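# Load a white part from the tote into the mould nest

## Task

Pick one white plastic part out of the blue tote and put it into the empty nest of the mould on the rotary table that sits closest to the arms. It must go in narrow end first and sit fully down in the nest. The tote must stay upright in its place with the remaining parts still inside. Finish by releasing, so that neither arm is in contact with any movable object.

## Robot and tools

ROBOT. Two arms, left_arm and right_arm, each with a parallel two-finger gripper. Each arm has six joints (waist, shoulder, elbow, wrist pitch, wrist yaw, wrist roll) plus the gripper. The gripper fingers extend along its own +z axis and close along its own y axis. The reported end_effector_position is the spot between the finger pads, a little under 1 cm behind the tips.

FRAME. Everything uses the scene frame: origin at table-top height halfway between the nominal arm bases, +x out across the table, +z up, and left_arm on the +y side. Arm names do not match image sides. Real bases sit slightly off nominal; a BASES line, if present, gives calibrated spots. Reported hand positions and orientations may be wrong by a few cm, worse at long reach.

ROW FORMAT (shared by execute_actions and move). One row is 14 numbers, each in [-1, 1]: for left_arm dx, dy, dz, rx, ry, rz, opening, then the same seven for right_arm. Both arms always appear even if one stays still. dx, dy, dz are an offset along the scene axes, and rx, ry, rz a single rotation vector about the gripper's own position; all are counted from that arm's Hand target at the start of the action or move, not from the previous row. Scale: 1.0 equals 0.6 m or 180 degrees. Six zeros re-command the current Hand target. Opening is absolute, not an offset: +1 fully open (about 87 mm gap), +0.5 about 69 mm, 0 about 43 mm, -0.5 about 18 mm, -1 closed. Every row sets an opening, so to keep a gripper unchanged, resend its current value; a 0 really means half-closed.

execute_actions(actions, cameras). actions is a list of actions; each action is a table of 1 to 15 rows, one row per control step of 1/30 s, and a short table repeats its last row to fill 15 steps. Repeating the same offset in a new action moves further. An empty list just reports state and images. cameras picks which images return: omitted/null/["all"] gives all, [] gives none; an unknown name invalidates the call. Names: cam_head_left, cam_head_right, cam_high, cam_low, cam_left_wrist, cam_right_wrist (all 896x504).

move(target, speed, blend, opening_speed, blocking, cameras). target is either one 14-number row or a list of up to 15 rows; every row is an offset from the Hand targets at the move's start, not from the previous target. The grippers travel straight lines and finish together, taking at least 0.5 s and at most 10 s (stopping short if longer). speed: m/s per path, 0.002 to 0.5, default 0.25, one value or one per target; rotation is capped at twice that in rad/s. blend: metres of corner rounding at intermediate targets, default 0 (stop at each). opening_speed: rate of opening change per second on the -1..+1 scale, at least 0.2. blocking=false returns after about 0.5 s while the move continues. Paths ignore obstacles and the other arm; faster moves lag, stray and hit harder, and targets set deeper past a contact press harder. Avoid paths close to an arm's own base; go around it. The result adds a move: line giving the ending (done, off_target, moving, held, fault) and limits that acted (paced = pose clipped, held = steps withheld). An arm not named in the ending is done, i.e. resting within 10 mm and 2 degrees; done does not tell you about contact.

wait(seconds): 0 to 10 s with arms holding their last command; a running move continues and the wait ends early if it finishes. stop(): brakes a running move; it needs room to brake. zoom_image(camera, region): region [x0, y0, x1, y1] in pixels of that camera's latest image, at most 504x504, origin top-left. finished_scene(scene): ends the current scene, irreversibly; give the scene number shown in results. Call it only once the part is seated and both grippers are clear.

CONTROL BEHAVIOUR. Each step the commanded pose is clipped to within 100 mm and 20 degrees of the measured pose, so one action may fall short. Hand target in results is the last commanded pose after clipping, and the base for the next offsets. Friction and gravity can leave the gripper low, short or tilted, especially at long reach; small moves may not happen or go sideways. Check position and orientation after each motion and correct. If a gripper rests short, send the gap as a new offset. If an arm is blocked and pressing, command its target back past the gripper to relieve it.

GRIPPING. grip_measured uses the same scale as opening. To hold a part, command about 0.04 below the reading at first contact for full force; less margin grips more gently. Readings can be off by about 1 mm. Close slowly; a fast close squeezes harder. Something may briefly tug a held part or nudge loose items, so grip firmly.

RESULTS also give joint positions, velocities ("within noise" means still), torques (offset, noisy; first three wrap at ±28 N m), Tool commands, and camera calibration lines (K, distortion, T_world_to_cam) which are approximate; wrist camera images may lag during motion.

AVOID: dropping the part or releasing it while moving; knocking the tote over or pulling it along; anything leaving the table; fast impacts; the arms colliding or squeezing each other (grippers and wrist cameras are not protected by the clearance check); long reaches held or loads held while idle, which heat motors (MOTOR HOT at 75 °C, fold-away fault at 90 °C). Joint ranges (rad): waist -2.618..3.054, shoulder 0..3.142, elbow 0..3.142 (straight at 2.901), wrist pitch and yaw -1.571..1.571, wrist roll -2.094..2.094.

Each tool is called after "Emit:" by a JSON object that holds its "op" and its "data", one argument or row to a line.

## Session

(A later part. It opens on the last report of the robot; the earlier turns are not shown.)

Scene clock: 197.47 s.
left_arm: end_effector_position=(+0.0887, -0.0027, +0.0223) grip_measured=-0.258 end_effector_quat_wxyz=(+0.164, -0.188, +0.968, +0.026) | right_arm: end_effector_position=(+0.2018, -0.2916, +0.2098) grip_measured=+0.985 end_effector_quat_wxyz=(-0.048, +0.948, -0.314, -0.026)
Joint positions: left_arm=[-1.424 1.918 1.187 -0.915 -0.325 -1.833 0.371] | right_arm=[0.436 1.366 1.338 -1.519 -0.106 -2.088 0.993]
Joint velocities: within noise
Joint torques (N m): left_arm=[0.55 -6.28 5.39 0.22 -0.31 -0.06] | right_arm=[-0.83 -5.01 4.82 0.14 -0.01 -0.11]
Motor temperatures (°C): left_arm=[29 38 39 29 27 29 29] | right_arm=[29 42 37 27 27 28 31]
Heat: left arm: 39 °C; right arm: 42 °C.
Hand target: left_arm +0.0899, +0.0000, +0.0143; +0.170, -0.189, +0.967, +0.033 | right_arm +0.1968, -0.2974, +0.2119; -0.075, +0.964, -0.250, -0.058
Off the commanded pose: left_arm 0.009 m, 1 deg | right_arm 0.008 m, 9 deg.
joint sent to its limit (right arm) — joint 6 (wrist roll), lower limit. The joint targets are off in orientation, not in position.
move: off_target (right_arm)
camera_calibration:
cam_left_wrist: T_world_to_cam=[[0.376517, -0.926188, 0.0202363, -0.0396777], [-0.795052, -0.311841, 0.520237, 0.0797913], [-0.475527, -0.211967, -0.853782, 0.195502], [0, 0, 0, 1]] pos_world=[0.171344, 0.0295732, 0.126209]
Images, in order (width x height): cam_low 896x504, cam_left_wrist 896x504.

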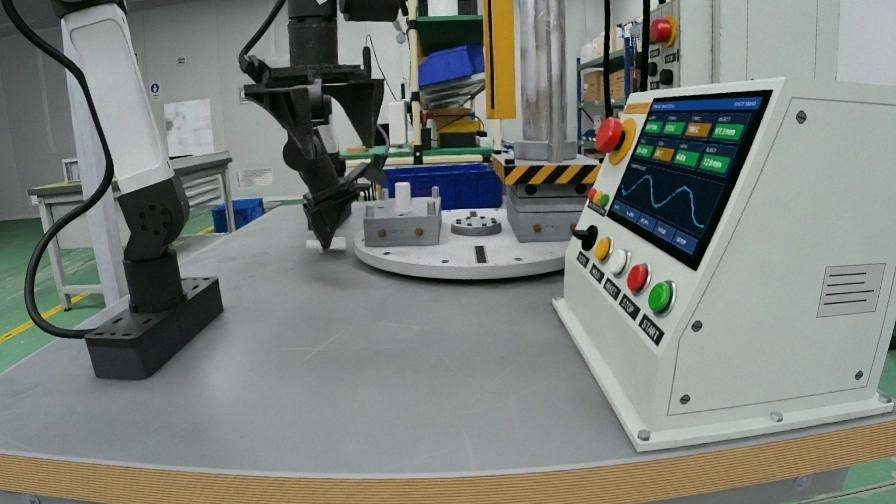

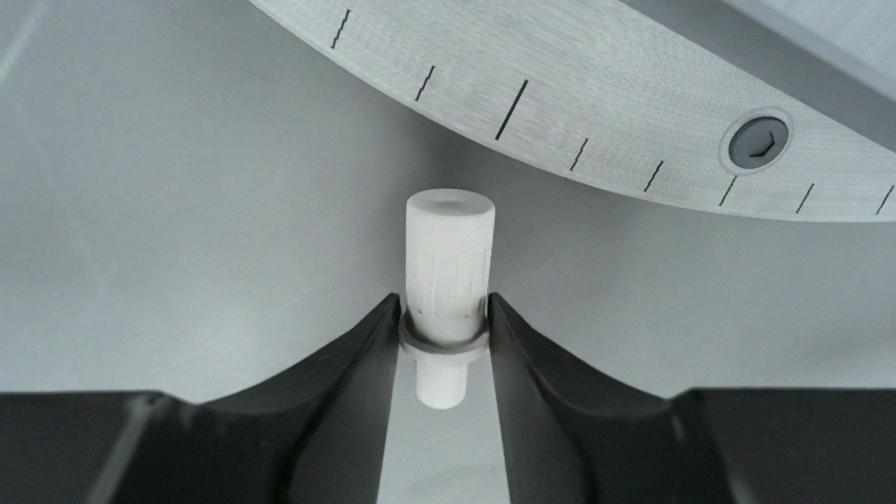

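Emit:
{"op": "move", "data": {
  "target": [
    [0,0.003,-0.01,0,0,0,-0.5,0,0,0,0,0,0,1],
    [0,0.003,-0.01,0,0,0,0.0,0,0,0,0,0,0,1],
    [-0.05,-0.02,0.2,0,0,0,0.0,0,0,0,0,0,0,1]
  ],
  "speed": [0.03,0.03,0.1],
  "opening_speed": 0.4,
  "cameras": ["cam_left_wrist","cam_low"]
}}

Emit:
{"op": "zoom_image", "data": {
  "camera": "cam_low",
  "region": [280, 200, 380, 270]
}}

Scene clock: 209.73 s.
left_arm: end_effector_position=(+0.0618, -0.0089, +0.1206) grip_measured=+0.000 end_effector_quat_wxyz=(+0.171, -0.185, +0.966, +0.051) | right_arm: end_effector_position=(+0.2018, -0.2916, +0.2098) grip_measured=+0.985 end_effector_quat_wxyz=(-0.048, +0.948, -0.314, -0.026)
Joint positions: left_arm=[-1.512 1.88 1.54 -1.387 -0.325 -1.929 0.5] | right_arm=[0.436 1.366 1.338 -1.519 -0.106 -2.088 0.993]
Joint velocities: within noise
Joint torques (N m): left_arm=[0.13 -9.91 8.83 -0.2 -0.18 -0.08] | right_arm=[-0.91 -5.01 4.86 0.15 0.02 -0.12]
Motor temperatures (°C): left_arm=[29 38 39 28 27 29 29] | right_arm=[29 42 37 27 27 28 31]
Heat: left arm: 39 °C; right arm: 42 °C.
Hand target: left_arm +0.0599, -0.0119, +0.1344; +0.170, -0.189, +0.967, +0.034 | right_arm +0.1968, -0.2974, +0.2119; -0.075, +0.964, -0.250, -0.058
Off the commanded pose: left_arm 0.014 m, 2 deg | right_arm 0.008 m, 9 deg.
joint sent to its limit (right arm) — joint 6 (wrist roll), lower limit. The joint targets are off in orientation, not in position.
move: off_target (left_arm, right_arm); target 2's new opening was sent with left_arm's hand 0.011 m and 1 deg from that target
camera_calibration:
cam_left_wrist: T_world_to_cam=[[0.3791, -0.92501, -0.025306, -0.0319476], [-0.797128, -0.340334, 0.498759, 0.00776421], [-0.469969, -0.168907, -0.866371, 0.266875], [0, 0, 0, 1]] pos_world=[0.143723, 0.0181676, 0.226532]
Images, in order (width x height): cam_low 896x504, cam_left_wrist 896x504.

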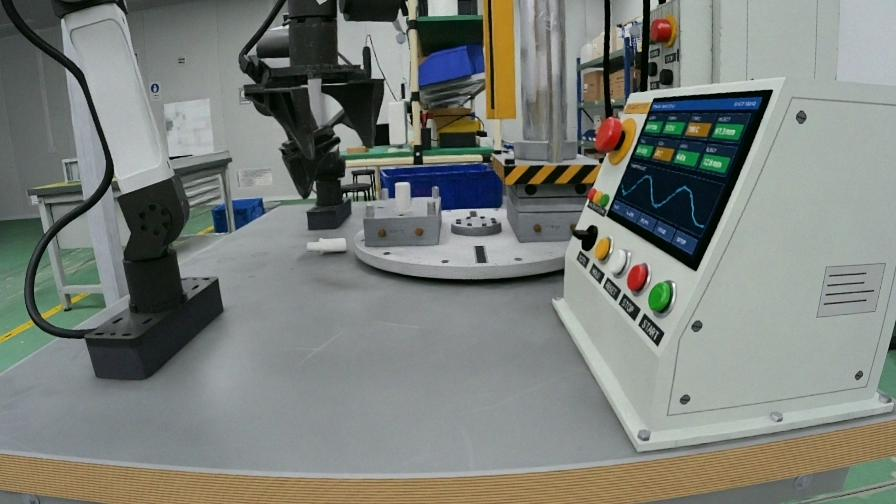

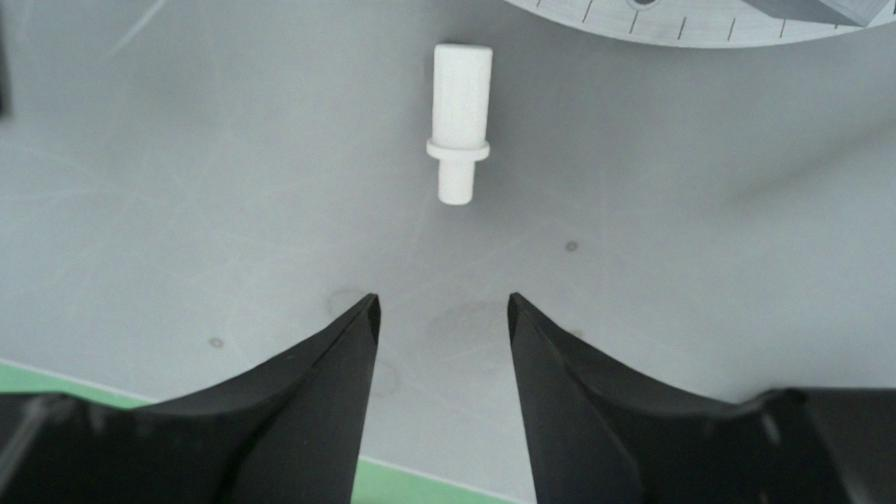

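Scaled by 5.040 from the camera's 896x504 image, which has a finer 1280x720 frame.

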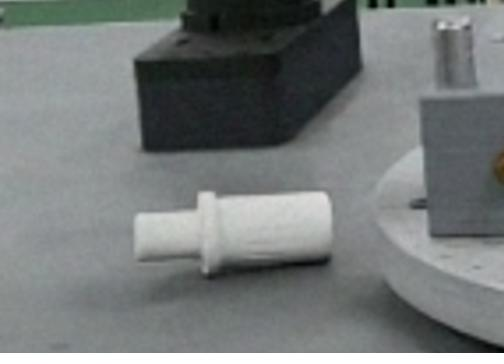

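Emit:
{"op": "move", "data": {
  "target": [
    [0.067,0.0315,-0.1,0,0,0,0,0,0,0,0,0,0,1],
    [0.067,0.0315,-0.207,0,0,0,0,0,0,0,0,0,0,1],
    [0.067,0.0315,-0.207,0,0,0,-0.5,0,0,0,0,0,0,1]
  ],
  "speed": [0.15,0.06,0.05],
  "opening_speed": 0.8,
  "cameras": ["cam_left_wrist"]
}}

Scene clock: 233.70 s.
left_arm: end_effector_position=(+0.0968, +0.0027, +0.0179) grip_measured=-0.344 end_effector_quat_wxyz=(+0.164, -0.192, +0.967, +0.024) | right_arm: end_effector_position=(+0.2018, -0.2916, +0.2098) grip_measured=+0.985 end_effector_quat_wxyz=(-0.048, +0.948, -0.314, -0.026)
Joint positions: left_arm=[-1.398 1.906 1.151 -0.878 -0.328 -1.813 0.328] | right_arm=[0.436 1.366 1.338 -1.519 -0.106 -2.088 0.993]
Joint velocities: within noise
Joint torques (N m): left_arm=[1.14 -6.16 5.34 0.23 -0.31 0.08] | right_arm=[-0.81 -5.01 4.78 0.14 0.02 -0.1]
Motor temperatures (°C): left_arm=[29 39 40 28 27 29 28] | right_arm=[29 42 37 27 27 28 31]
Heat: left arm: 40 °C; right arm: 42 °C.
Hand target: left_arm +0.1001, +0.0069, +0.0101; +0.170, -0.189, +0.967, +0.033 | right_arm +0.1968, -0.2974, +0.2119; -0.075, +0.964, -0.250, -0.058
Off the commanded pose: left_arm 0.009 m, 1 deg | right_arm 0.008 m, 9 deg.
joint sent to its limit (right arm) — joint 6 (wrist roll), lower limit. The joint targets are off in orientation, not in position.
move: off_target (right_arm)
camera_calibration:
cam_left_wrist: T_world_to_cam=[[0.383023, -0.923365, 0.026272, -0.0384083], [-0.793784, -0.314459, 0.520598, 0.0900745], [-0.47244, -0.220255, -0.853398, 0.196481], [0, 0, 0, 1]] pos_world=[0.179036, 0.0361358, 0.121793]
Images, in order (width x height): cam_left_wrist 896x504.

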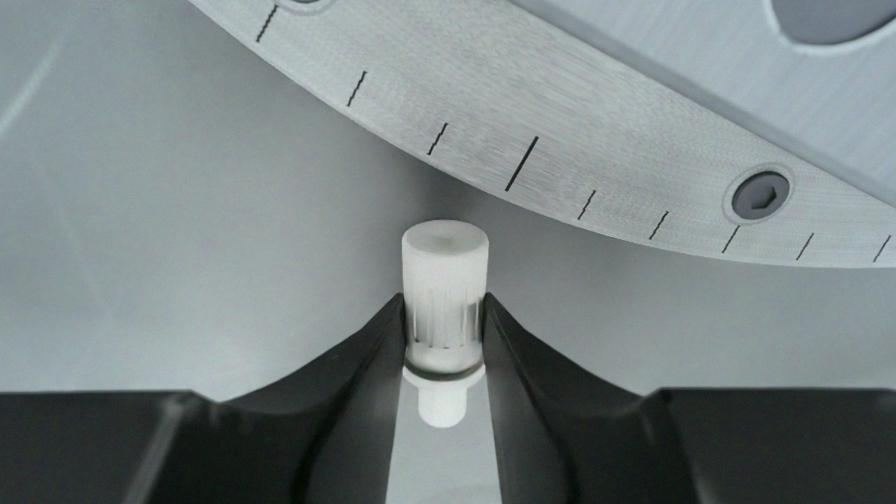

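Emit:
{"op": "move", "data": {
  "target": [
    [0,0,0.1,0,0,0,-0.5,0,0,0,0,0,0,1],
    [-0.15,-0.005,0.1,0,0,-0.083,-0.5,0,0,0,0,0,0,1],
    [-0.15,-0.005,0.0,0,0,-0.083,-0.5,0,0,0,0,0,0,1],
    [-0.15,-0.005,-0.003,0,0,-0.083,0.0,0,0,0,0,0,0,1],
    [-0.17,-0.005,0.22,0,0,-0.083,0.0,0,0,0,0,0,0,1]
  ],
  "speed": [0.12,0.12,0.06,0.03,0.1],
  "blend": [0.01,0.01,0,0,0],
  "opening_speed": 0.6,
  "cameras": ["cam_left_wrist","cam_high"]
}}

Scene clock: 248.37 s.
left_arm: end_effector_position=(+0.0000, +0.0064, +0.1295) grip_measured=+0.000 end_effector_quat_wxyz=(+0.174, -0.059, +0.983, +0.028) | right_arm: end_effector_position=(+0.2018, -0.2916, +0.2098) grip_measured=+0.985 end_effector_quat_wxyz=(-0.048, +0.948, -0.314, -0.026)
Joint positions: left_arm=[-1.708 1.803 1.478 -1.379 -0.329 -1.862 0.5] | right_arm=[0.436 1.366 1.338 -1.519 -0.106 -2.088 0.993]
Joint velocities: within noise
Joint torques (N m): left_arm=[0.02 -9.2 8.85 -0.17 -0.23 -0.07] | right_arm=[-0.92 -5.05 4.88 0.14 0.01 -0.08]
Motor temperatures (°C): left_arm=[29 40 40 28 27 29 29] | right_arm=[29 42 37 27 27 28 31]
Heat: left arm: 40 °C; right arm: 42 °C.
Hand target: left_arm -0.0019, +0.0039, +0.1422; +0.173, -0.062, +0.983, +0.011 | right_arm +0.1968, -0.2974, +0.2119; -0.075, +0.964, -0.250, -0.058
Off the commanded pose: left_arm 0.013 m, 2 deg | right_arm 0.008 m, 9 deg.
joint sent to its limit (right arm) — joint 6 (wrist roll), lower limit. The joint targets are off in orientation, not in position.
move: off_target (left_arm, right_arm)
camera_calibration:
cam_left_wrist: T_world_to_cam=[[0.129286, -0.99129, -0.0250832, 0.00627608], [-0.854699, -0.124225, 0.504041, -0.0427207], [-0.502767, -0.0437267, -0.863315, 0.246946], [0, 0, 0, 1]] pos_world=[0.0868314, 0.0117125, 0.234882]
Images, in order (width x height): cam_high 896x504, cam_left_wrist 896x504.

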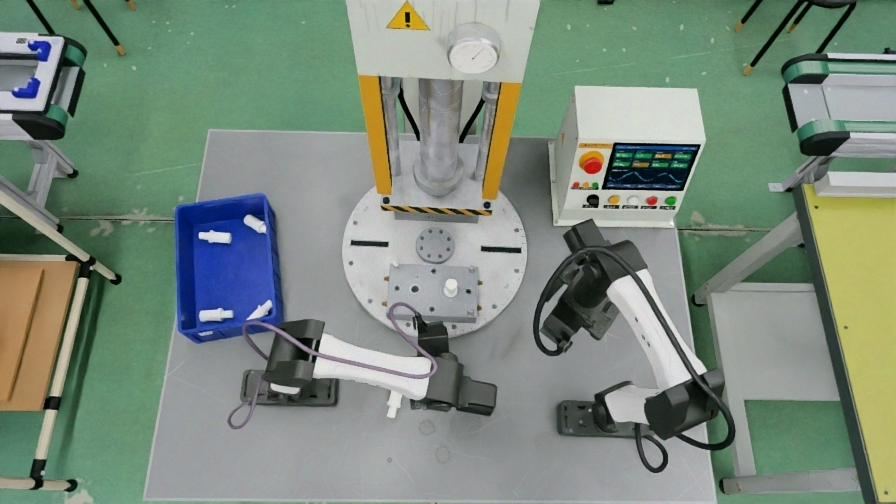

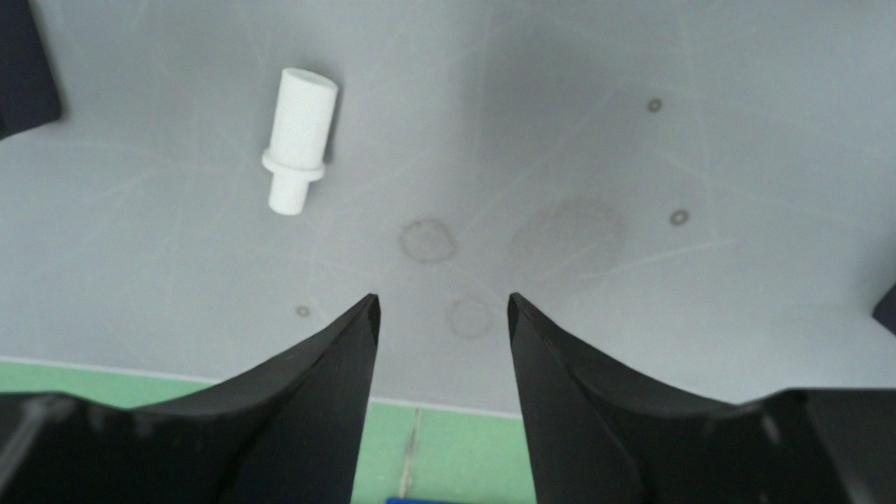

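Emit:
{"op": "move", "data": {
  "target": [
    [0.253,0.127,0.197,0,0,0,0,0,0,0,0,0,0,1],
    [0.453,0.41,0.23,0,0,0.3,0,0.088,0.1,0.063,-0.063,0.021,-0.459,0.5],
    [0.403,0.693,0.23,0,0,0.5,0,-0.1,0.4,0.05,-0.06,0.05,-0.7,0.5],
    [0.403,0.693,0.23,0,0,0.5,0,-0.281,0.617,-0.07,-0.044,0.076,-0.918,0.3]
  ],
  "speed": 0.28,
  "blend": [0.05,0.05,0.05,0],
  "cameras": ["cam_right_wrist","cam_high"]
}}

Scene clock: 285.87 s.
left_arm: end_effector_position=(+0.2399, +0.4170, +0.2763) grip_measured=+0.000 end_effector_quat_wxyz=(-0.179, +0.727, -0.658, -0.082) | right_arm: end_effector_position=(+0.0274, +0.0699, +0.1702) grip_measured=+0.300 end_effector_quat_wxyz=(+0.002, +0.126, +0.992, +0.020)
Joint positions: left_arm=[0.393 1.347 1.607 -1.573 -0.303 -1.251 0.5] | right_arm=[1.383 2.257 2.279 -1.552 0.001 1.613 0.65]
Joint velocities: within noise
Joint torques (N m): left_arm=[1.35 -2.65 9.02 0.64 -0.2 0.11] | right_arm=[-0.46 -8.27 7.87 0.28 0.09 0.13]
Motor temperatures (°C): left_arm=[29 40 41 28 27 29 28] | right_arm=[29 42 38 27 27 28 31]
Heat: left arm: 41 °C; right arm: 42 °C.
Hand target: left_arm +0.2398, +0.4198, +0.2802; -0.115, +0.739, -0.651, -0.130 | right_arm +0.0282, +0.0728, +0.1698; +0.000, +0.131, +0.991, +0.000
Off the commanded pose: left_arm 0.005 m, 9 deg | right_arm 0.003 m, 2 deg.
joint sent to its limit (left arm) — joint 4 (wrist pitch), lower limit. The joint targets are off in orientation, not in position.
joint sent to its limit (right arm) — joint 4 (wrist pitch), lower limit. The joint targets still meet the commanded pose.
move: off_target (left_arm); blend cut to 0 m at target 2; target 2's new opening was sent with right_arm's hand 0.003 m and 8 deg from that target
camera_calibration:
cam_right_wrist: T_world_to_cam=[[-0.2433, -0.969587, -0.0265761, 0.0749524], [-0.645327, 0.141356, 0.750714, -0.0946471], [-0.724126, 0.199799, -0.660093, 0.25984], [0, 0, 0, 1]] pos_world=[0.145315, 0.034136, 0.244563]
Images, in order (width x height): cam_high 896x504, cam_right_wrist 896x504.

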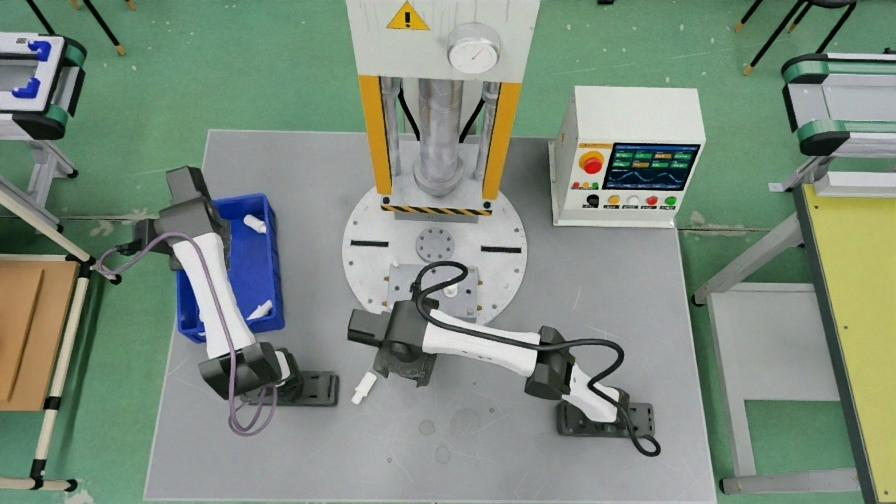

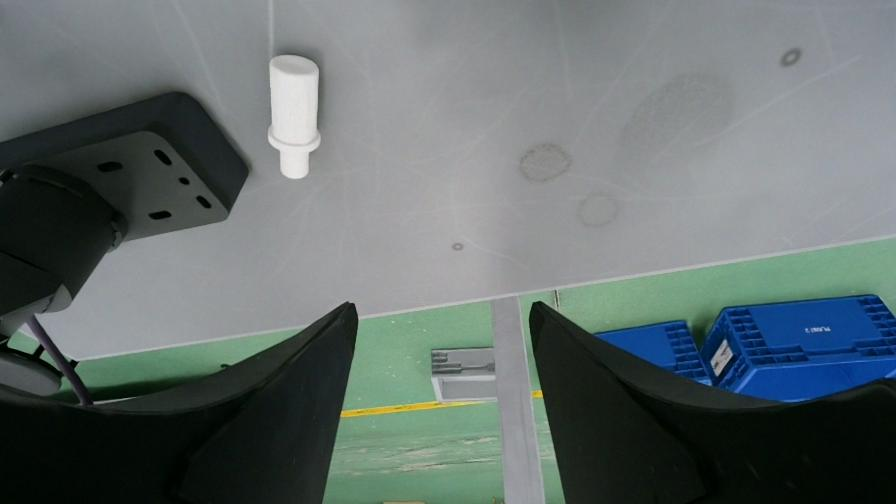

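Emit:
{"op": "wait", "data": {
  "seconds": 0.1,
  "cameras": ["cam_right_wrist"]
}}

Scene clock: 293.77 s.
left_arm: end_effector_position=(+0.2399, +0.4170, +0.2763) grip_measured=+0.000 end_effector_quat_wxyz=(-0.179, +0.727, -0.658, -0.082) | right_arm: end_effector_position=(+0.0274, +0.0699, +0.1702) grip_measured=+0.300 end_effector_quat_wxyz=(+0.002, +0.126, +0.992, +0.020)
Joint positions: left_arm=[0.393 1.347 1.607 -1.573 -0.303 -1.251 0.5] | right_arm=[1.383 2.257 2.279 -1.552 0.001 1.613 0.65]
Joint velocities: within noise
Joint torques (N m): left_arm=[1.35 -2.65 9.02 0.64 -0.2 0.11] | right_arm=[-0.51 -8.31 7.82 0.26 0.06 0.14]
Motor temperatures (°C): left_arm=[29 39 41 28 27 29 28] | right_arm=[29 43 38 27 27 28 31]
Heat: left arm: 41 °C; right arm: 43 °C.
Hand target: left_arm +0.2398, +0.4198, +0.2802; -0.115, +0.739, -0.651, -0.130 | right_arm +0.0282, +0.0728, +0.1698; +0.000, +0.131, +0.991, +0.000
Tool commands: left_gripper/opening=+0.0 right_gripper/opening=+0.3
Off the commanded pose: left_arm 0.005 m, 9 deg | right_arm 0.003 m, 2 deg.
wait: 0.10 s; at rest from the start
camera_calibration:
cam_right_wrist: T_world_to_cam=[[-0.2433, -0.969587, -0.0265761, 0.0749524], [-0.645327, 0.141356, 0.750714, -0.0946471], [-0.724126, 0.199799, -0.660093, 0.25984], [0, 0, 0, 1]] pos_world=[0.145315, 0.034136, 0.244563]
Images, in order (width x height): cam_right_wrist 896x504.

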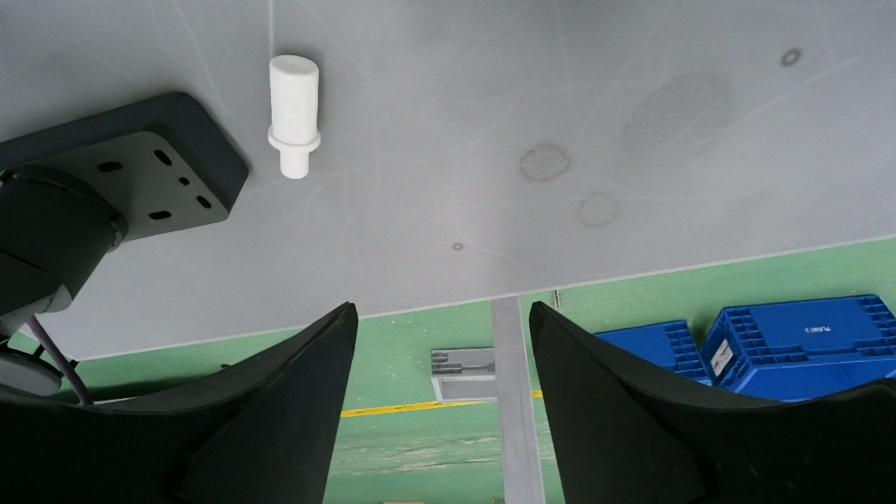

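Emit:
{"op": "move", "data": {
  "target": [
    [0,0,0,0,0,0,0,0.033,0.143,-0.117,0,0,-0.078,0.3]
  ],
  "speed": 0.15,
  "cameras": ["cam_right_wrist"]
}}

Scene clock: 299.90 s.
left_arm: end_effector_position=(+0.2399, +0.4170, +0.2763) grip_measured=+0.000 end_effector_quat_wxyz=(-0.179, +0.727, -0.658, -0.082) | right_arm: end_effector_position=(+0.0476, +0.1557, +0.1017) grip_measured=+0.300 end_effector_quat_wxyz=(-0.002, +0.251, +0.967, +0.048)
Joint positions: left_arm=[0.393 1.347 1.607 -1.573 -0.303 -1.251 0.5] | right_arm=[1.383 2.674 2.757 -1.558 0.001 1.867 0.65]
Joint velocities: within noise
Joint torques (N m): left_arm=[1.33 -2.66 9.02 0.64 -0.2 0.11] | right_arm=[-0.51 -10.11 7.84 0.43 0.08 0.11]
Motor temperatures (°C): left_arm=[29 38 41 28 27 29 28] | right_arm=[29 44 38 27 27 28 31]
Heat: left arm: 41 °C; right arm: 44 °C.
Hand target: left_arm +0.2398, +0.4198, +0.2802; -0.115, +0.739, -0.651, -0.130 | right_arm +0.0480, +0.1586, +0.0997; +0.000, +0.251, +0.968, +0.000
Off the commanded pose: left_arm 0.005 m, 9 deg | right_arm 0.004 m, 6 deg.
joint sent to its limit (left arm) — joint 4 (wrist pitch), lower limit. The joint targets are off in orientation, not in position.
joint sent to its limit (right arm) — joint 4 (wrist pitch), lower limit. The joint targets are off in orientation, not in position.
move: off_target (left_arm, right_arm)
camera_calibration:
cam_right_wrist: T_world_to_cam=[[-0.479324, -0.874167, -0.0779731, 0.16282], [-0.590425, 0.255453, 0.765599, -0.0641614], [-0.649343, 0.413007, -0.638575, 0.17312], [0, 0, 0, 1]] pos_world=[0.152575, 0.0872222, 0.172367]
Images, in order (width x height): cam_right_wrist 896x504.

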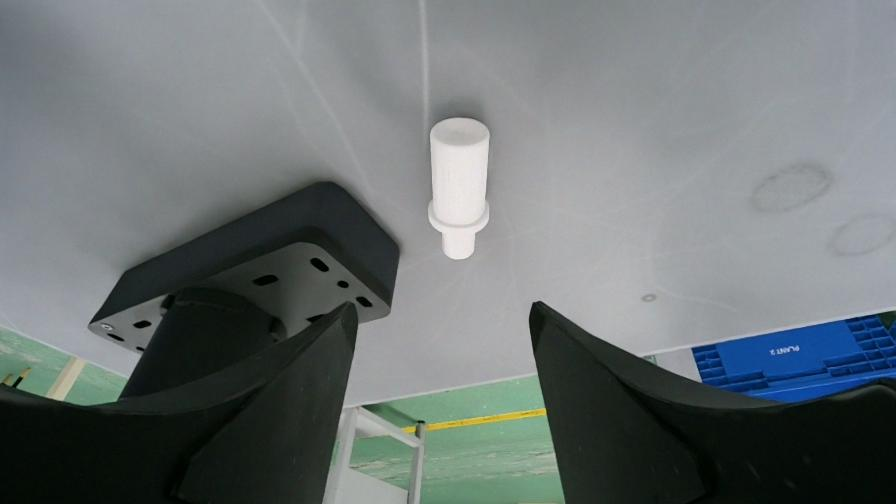

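Emit:
{"op": "move", "data": {
  "target": [
    [0,0,0,0,0,0,0,0.002,-0.003,-0.143,0,0,0,0.3],
    [0,0,0,0,0,0,0,0.002,-0.003,-0.143,0,0,0,-0.5]
  ],
  "speed": 0.1,
  "opening_speed": 0.8,
  "cameras": ["cam_right_wrist"]
}}

Scene clock: 310.07 s.
left_arm: end_effector_position=(+0.2399, +0.4170, +0.2763) grip_measured=+0.000 end_effector_quat_wxyz=(-0.179, +0.727, -0.658, -0.082) | right_arm: end_effector_position=(+0.0461, +0.1502, +0.0188) grip_measured=-0.369 end_effector_quat_wxyz=(+0.001, +0.253, +0.968, -0.010)
Joint positions: left_arm=[0.393 1.347 1.607 -1.573 -0.303 -1.251 0.5] | right_arm=[1.384 2.779 2.637 -1.449 0.001 1.871 0.316]
Joint velocities: within noise
Joint torques (N m): left_arm=[1.37 -2.65 9.01 0.64 -0.2 0.11] | right_arm=[-0.69 -10.36 7.82 0.45 0.11 -0.05]
Motor temperatures (°C): left_arm=[29 37 42 28 27 29 28] | right_arm=[29 47 39 27 27 28 31]
Heat: left arm: 42 °C; right arm: 47 °C.
Hand target: left_arm +0.2398, +0.4198, +0.2802; -0.115, +0.739, -0.651, -0.130 | right_arm +0.0493, +0.1569, +0.0139; +0.000, +0.251, +0.968, +0.000
Off the commanded pose: left_arm 0.005 m, 9 deg | right_arm 0.009 m, 1 deg.
joint sent to its limit (left arm) — joint 4 (wrist pitch), lower limit. The joint targets are off in orientation, not in position.
move: off_target (left_arm)
camera_calibration:
cam_right_wrist: T_world_to_cam=[[-0.482548, -0.87526, 0.0326812, 0.149043], [-0.571126, 0.342724, 0.745893, -0.0138513], [-0.66405, 0.341264, -0.665264, 0.133433], [0, 0, 0, 1]] pos_world=[0.152615, 0.0896623, 0.0942286]
Images, in order (width x height): cam_right_wrist 896x504.

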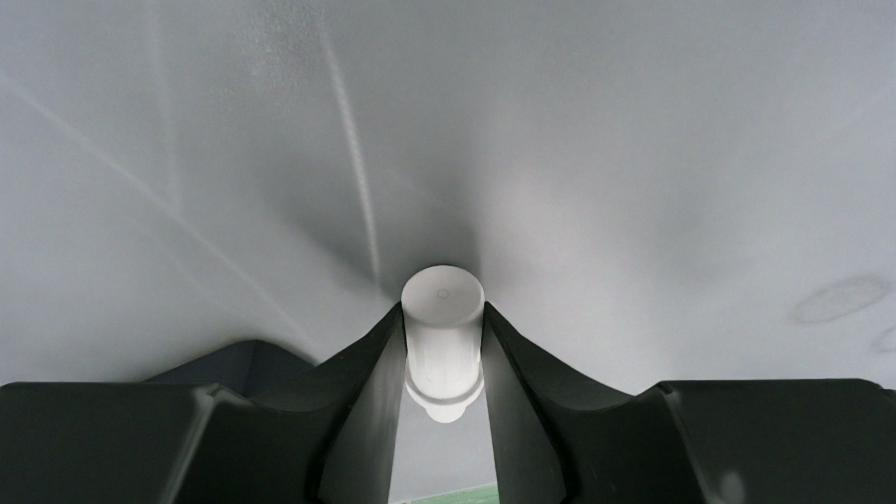

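Emit:
{"op": "move", "data": {
  "target": [
    [0,0,0,0,0,0,0,0,-0.05,0.39,0,0,0,-0.5],
    [0,0,0,0,0,0,0,0.2,-0.295,0.443,0,0,0.05,-0.5],
    [0,0,0,0,0,0,0,0.185,-0.245,0.427,-0.04,-0.511,0.213,-0.5]
  ],
  "speed": 0.22,
  "blend": [0.03,0.03,0]
}}

Scene clock: 332.07 s.
left_arm: end_effector_position=(+0.2399, +0.4170, +0.2763) grip_measured=+0.000 end_effector_quat_wxyz=(-0.179, +0.727, -0.658, -0.082) | right_arm: end_effector_position=(+0.1631, +0.0092, +0.2636) grip_measured=-0.369 end_effector_quat_wxyz=(+0.693, -0.125, +0.701, +0.110)
Joint positions: left_arm=[0.393 1.347 1.607 -1.573 -0.303 -1.251 0.5] | right_arm=[1.526 1.575 0.913 0.623 1.168 0.017 0.316]
Joint velocities: within noise
Joint torques (N m): left_arm=[1.35 -2.65 9.01 0.64 -0.2 0.1] | right_arm=[0.2 -6.86 5.76 2.1 -0.01 -0.11]
Motor temperatures (°C): left_arm=[29 35 42 28 27 29 28] | right_arm=[29 50 40 28 27 28 31]
Heat: left arm: 42 °C; right arm: 50 °C.
Hand target: left_arm +0.2398, +0.4198, +0.2802; -0.115, +0.739, -0.651, -0.130 | right_arm +0.1603, +0.0099, +0.2701; +0.696, -0.122, +0.697, +0.124
Off the commanded pose: left_arm 0.005 m, 9 deg | right_arm 0.007 m, 2 deg.
joint sent to its limit (left arm) — joint 4 (wrist pitch), lower limit. The joint targets are off in orientation, not in position.
move: off_target (left_arm)
camera_calibration:
cam_left_wrist: T_world_to_cam=[[0.984164, 0.074273, 0.160947, -0.314865], [-0.0134342, -0.874117, 0.48553, 0.255292], [0.176749, -0.480004, -0.859277, 0.530055], [0, 0, 0, 1]] pos_world=[0.219622, 0.50097, 0.382189]
cam_right_wrist: T_world_to_cam=[[0.31438, -0.948969, 0.0249691, -0.0531654], [-0.716326, -0.254405, -0.649735, 0.315789], [0.62293, 0.186378, -0.759751, 0.238573], [0, 0, 0, 1]] pos_world=[0.0943077, -0.0145788, 0.387763]

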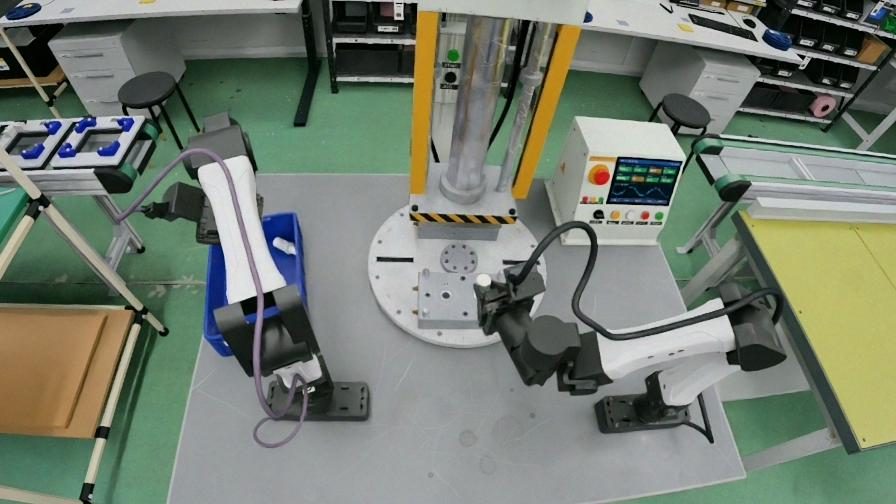

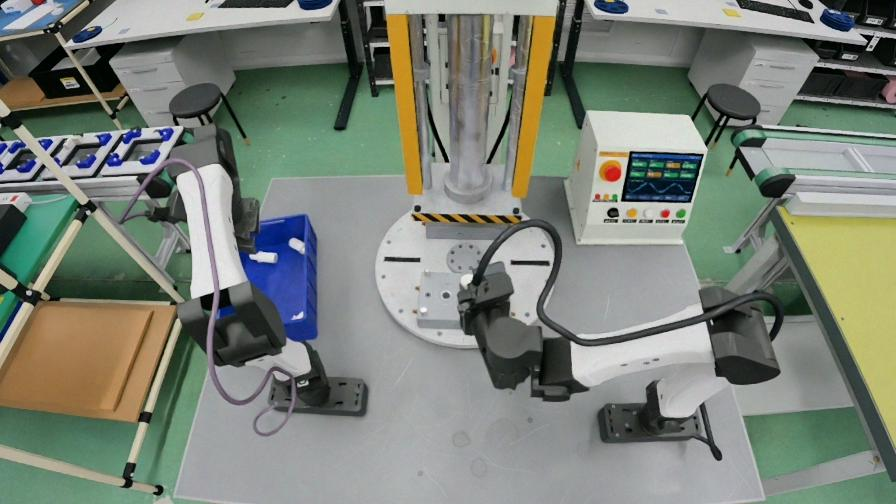

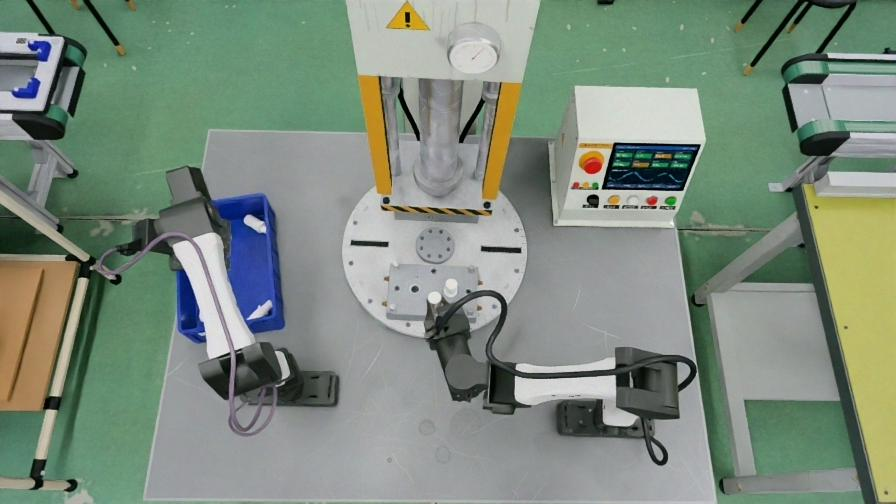

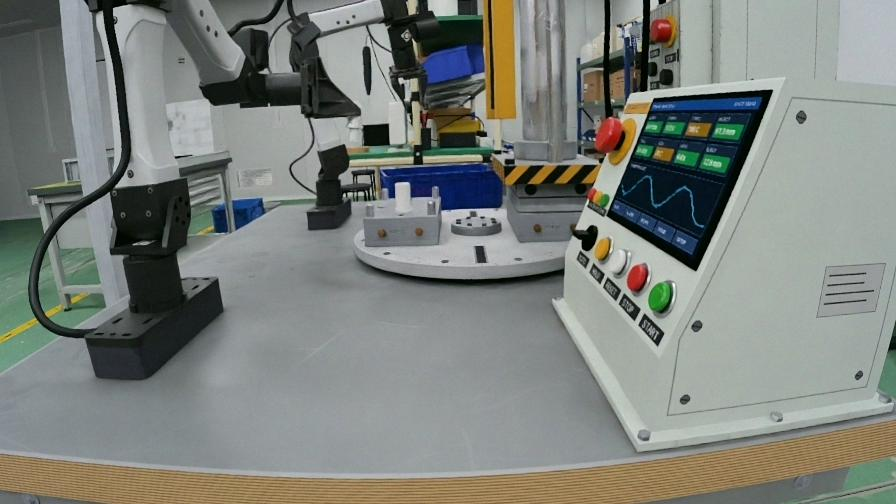

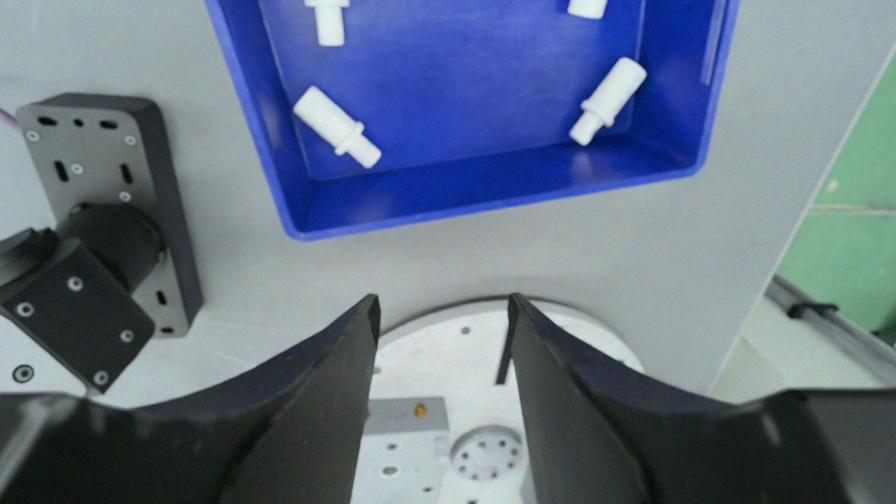

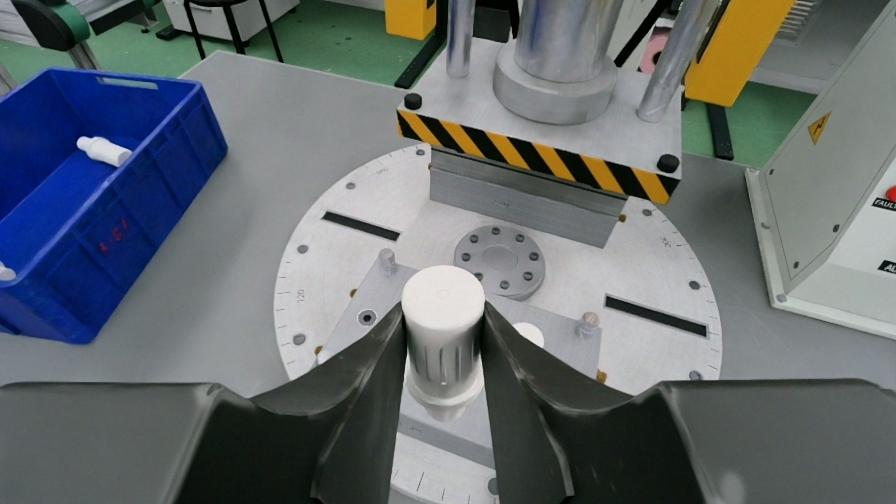

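Emit:
{"op": "move", "data": {
  "target": [
    [0,0,0,0,0,0,0,0.142,0.067,-0.12,0,0,0,-0.5]
  ],
  "speed": 0.15,
  "cameras": ["cam_right_wrist","cam_low","cam_high","cam_left_wrist"]
}}

Emit:
{"op": "zoom_image", "data": {
  "camera": "cam_low",
  "region": [345, 145, 465, 255]
}}

Emit:
{"op": "zoom_image", "data": {
  "camera": "cam_left_wrist",
  "region": [330, 384, 470, 504]
}}

Scene clock: 343.83 s.
left_arm: end_effector_position=(+0.2399, +0.4170, +0.2763) grip_measured=+0.000 end_effector_quat_wxyz=(-0.179, +0.727, -0.658, -0.082) | right_arm: end_effector_position=(+0.2426, +0.0417, +0.1906) grip_measured=-0.369 end_effector_quat_wxyz=(+0.690, -0.128, +0.704, +0.112)
Joint positions: left_arm=[0.393 1.347 1.607 -1.573 -0.303 -1.251 0.5] | right_arm=[1.314 1.888 0.954 0.893 0.948 0.014 0.316]
Joint velocities: within noise
Joint torques (N m): left_arm=[1.36 -2.66 9.03 0.64 -0.21 0.1] | right_arm=[-0.46 -6.11 8.27 2.24 0.03 -0.12]
Motor temperatures (°C): left_arm=[29 35 43 28 27 29 28] | right_arm=[29 50 41 31 27 28 32]
Heat: left arm: 43 °C; right arm: 50 °C.
Hand target: left_arm +0.2398, +0.4198, +0.2802; -0.115, +0.739, -0.651, -0.130 | right_arm +0.2454, +0.0501, +0.1981; +0.696, -0.123, +0.697, +0.123
Off the commanded pose: left_arm 0.005 m, 9 deg | right_arm 0.012 m, 2 deg.
joint sent to its limit (left arm) — joint 4 (wrist pitch), lower limit. The joint targets are off in orientation, not in position.
move: off_target (left_arm, right_arm)
camera_calibration:
cam_left_wrist: T_world_to_cam=[[0.984164, 0.074273, 0.160947, -0.314865], [-0.0134342, -0.874117, 0.48553, 0.255292], [0.176749, -0.480004, -0.859277, 0.530055], [0, 0, 0, 1]] pos_world=[0.219622, 0.50097, 0.382189]
cam_right_wrist: T_world_to_cam=[[0.322072, -0.946353, 0.0262006, -0.0476692], [-0.719452, -0.262652, -0.642964, 0.333346], [0.615353, 0.18823, -0.765448, 0.130338], [0, 0, 0, 1]] pos_world=[0.174976, 0.0179084, 0.315346]
Images, in order (width x height): cam_high 896x504, cam_low 896x504, cam_left_wrist 896x504, cam_right_wrist 896x504.

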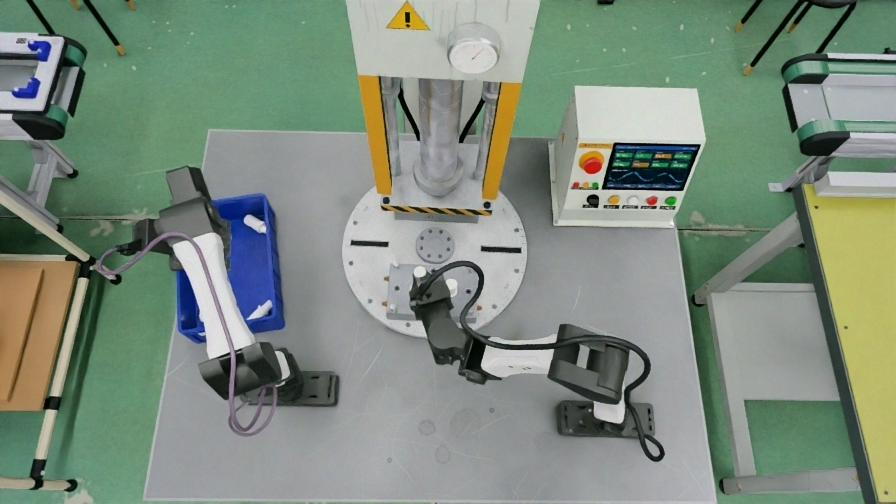

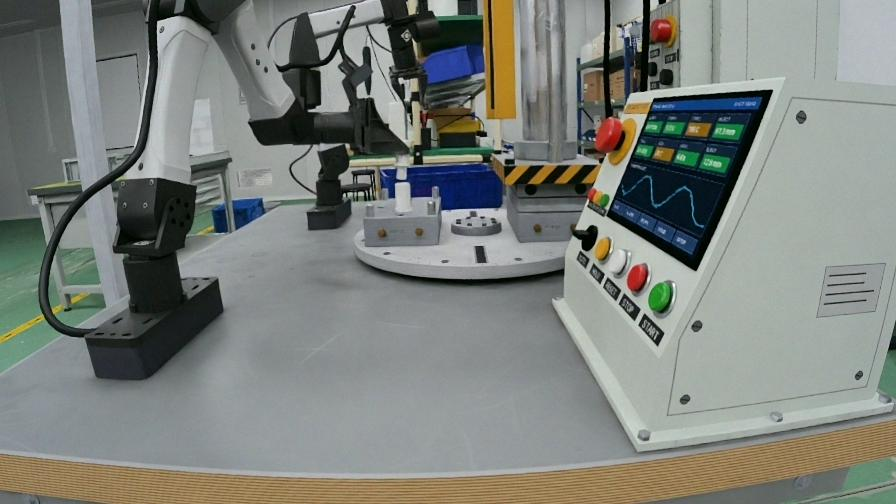

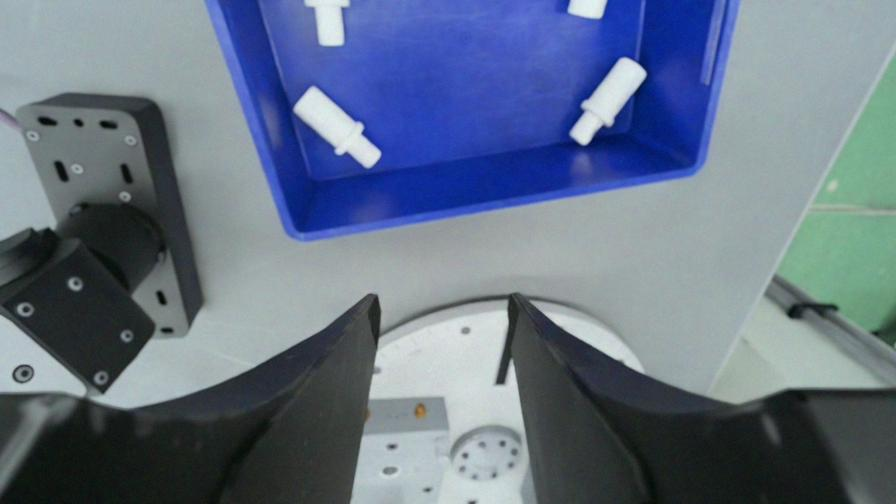

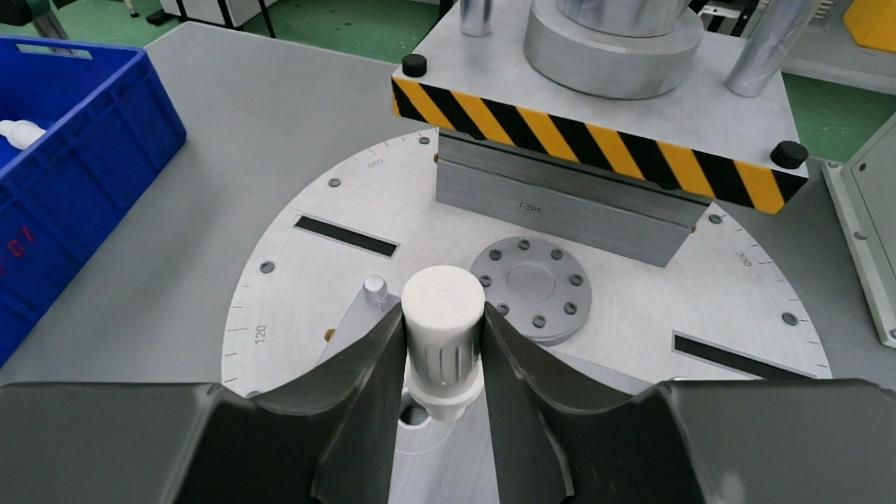

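Scaled by 4.200 from the camera's 896x504 image, which has a finer 1280x720 frame.

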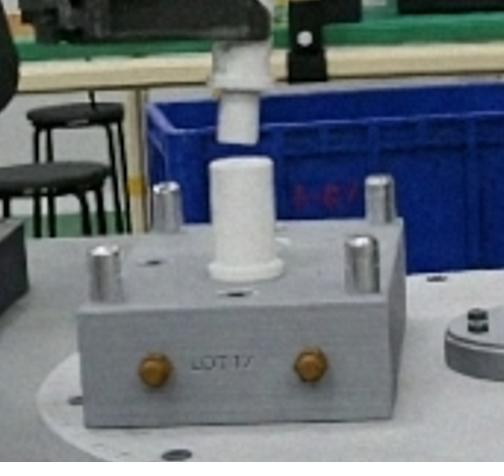

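Scaled by 3.600 from the camera's 896x504 image, which has a finer 1280x720 frame.

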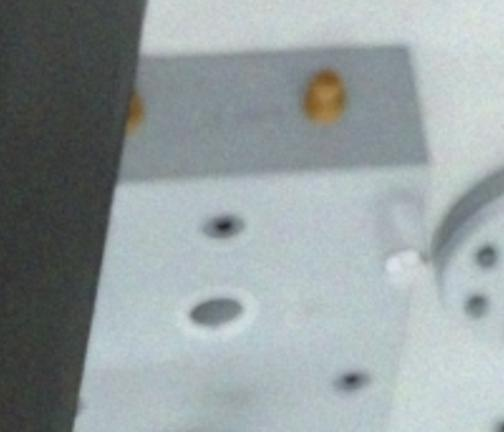

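Emit:
{"op": "move", "data": {
  "target": [
    [0,0,0,0,0,0,0,0.0133,0.0215,-0.02,0.0076,-0.0209,0,-0.5]
  ],
  "speed": 0.1,
  "cameras": ["cam_right_wrist","cam_low"]
}}

Emit:
{"op": "zoom_image", "data": {
  "camera": "cam_low",
  "region": [345, 145, 465, 255]
}}

Emit:
{"op": "zoom_image", "data": {
  "camera": "cam_right_wrist",
  "region": [370, 280, 520, 470]
}}

Scene clock: 356.47 s.
left_arm: end_effector_position=(+0.2399, +0.4170, +0.2763) grip_measured=+0.000 end_effector_quat_wxyz=(-0.179, +0.727, -0.658, -0.082) | right_arm: end_effector_position=(+0.2485, +0.0571, +0.1806) grip_measured=-0.369 end_effector_quat_wxyz=(+0.713, -0.125, +0.679, +0.120)
Joint positions: left_arm=[0.393 1.347 1.607 -1.573 -0.303 -1.251 0.5] | right_arm=[1.314 2.016 0.98 1.115 0.94 -0.079 0.316]
Joint velocities: within noise
Joint torques (N m): left_arm=[1.35 -2.66 9.02 0.64 -0.2 0.11] | right_arm=[-0.99 -6.54 7.79 2.24 -0.08 -0.09]
Motor temperatures (°C): left_arm=[29 34 43 28 27 29 28] | right_arm=[29 49 41 33 27 28 32]
Heat: left arm: 43 °C; right arm: 49 °C.
Hand target: left_arm +0.2398, +0.4198, +0.2802; -0.115, +0.739, -0.651, -0.130 | right_arm +0.2534, +0.0630, +0.1861; +0.720, -0.118, +0.672, +0.128
Off the commanded pose: left_arm 0.005 m, 9 deg | right_arm 0.009 m, 2 deg.
joint sent to its limit (left arm) — joint 4 (wrist pitch), lower limit. The joint targets are off in orientation, not in position.
move: off_target (left_arm)
camera_calibration:
cam_right_wrist: T_world_to_cam=[[0.327452, -0.944633, 0.0210646, -0.0352432], [-0.673901, -0.249114, -0.695557, 0.332618], [0.662294, 0.213566, -0.718162, 0.0944704], [0, 0, 0, 1]] pos_world=[0.173125, 0.0293924, 0.299942]
Images, in order (width x height): cam_low 896x504, cam_right_wrist 896x504.

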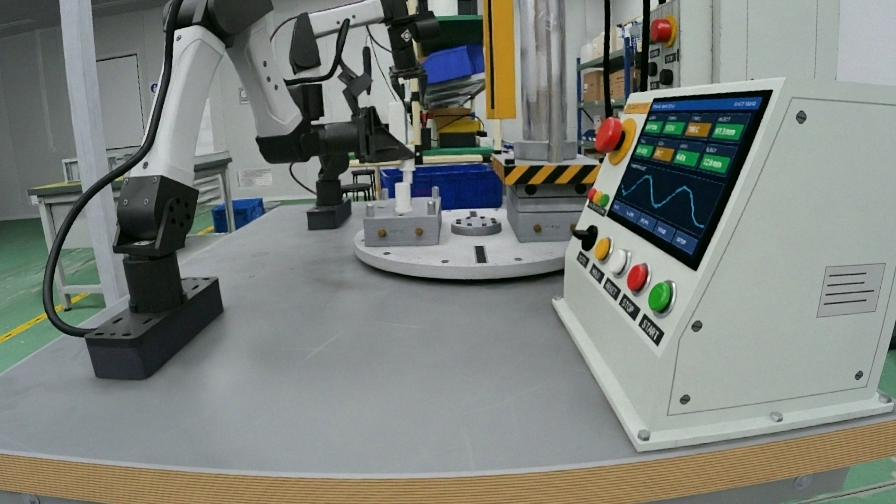

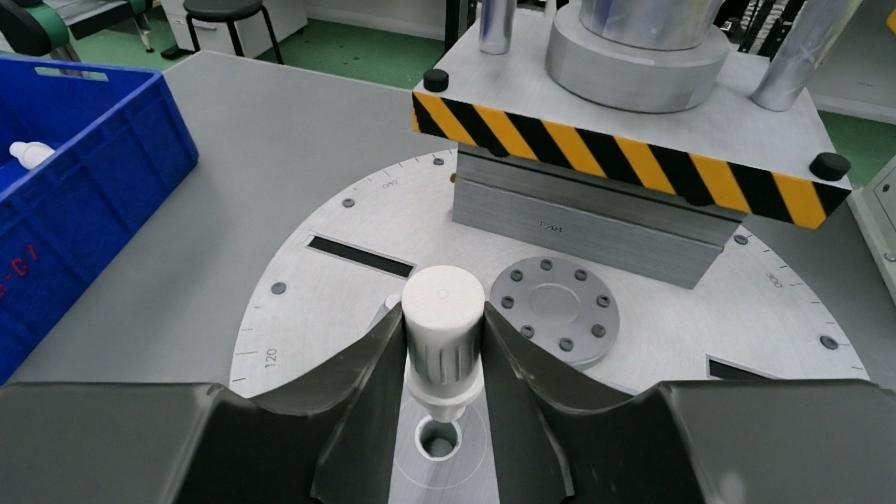

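Scaled by 4.200 from the camera's 896x504 image, which has a finer 1280x720 frame.

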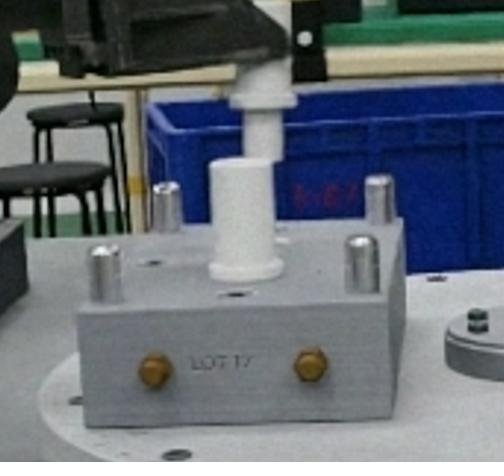

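Scaled by 2.653 from the camera's 896x504 image, which has a finer 1280x720 frame.

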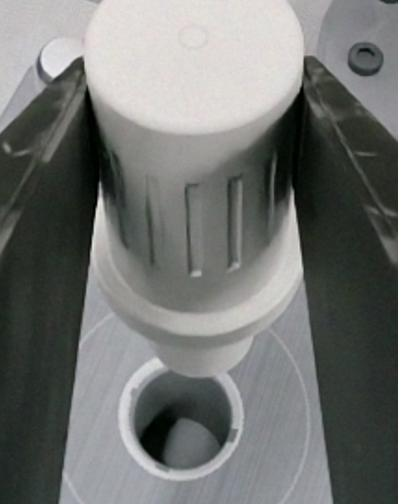

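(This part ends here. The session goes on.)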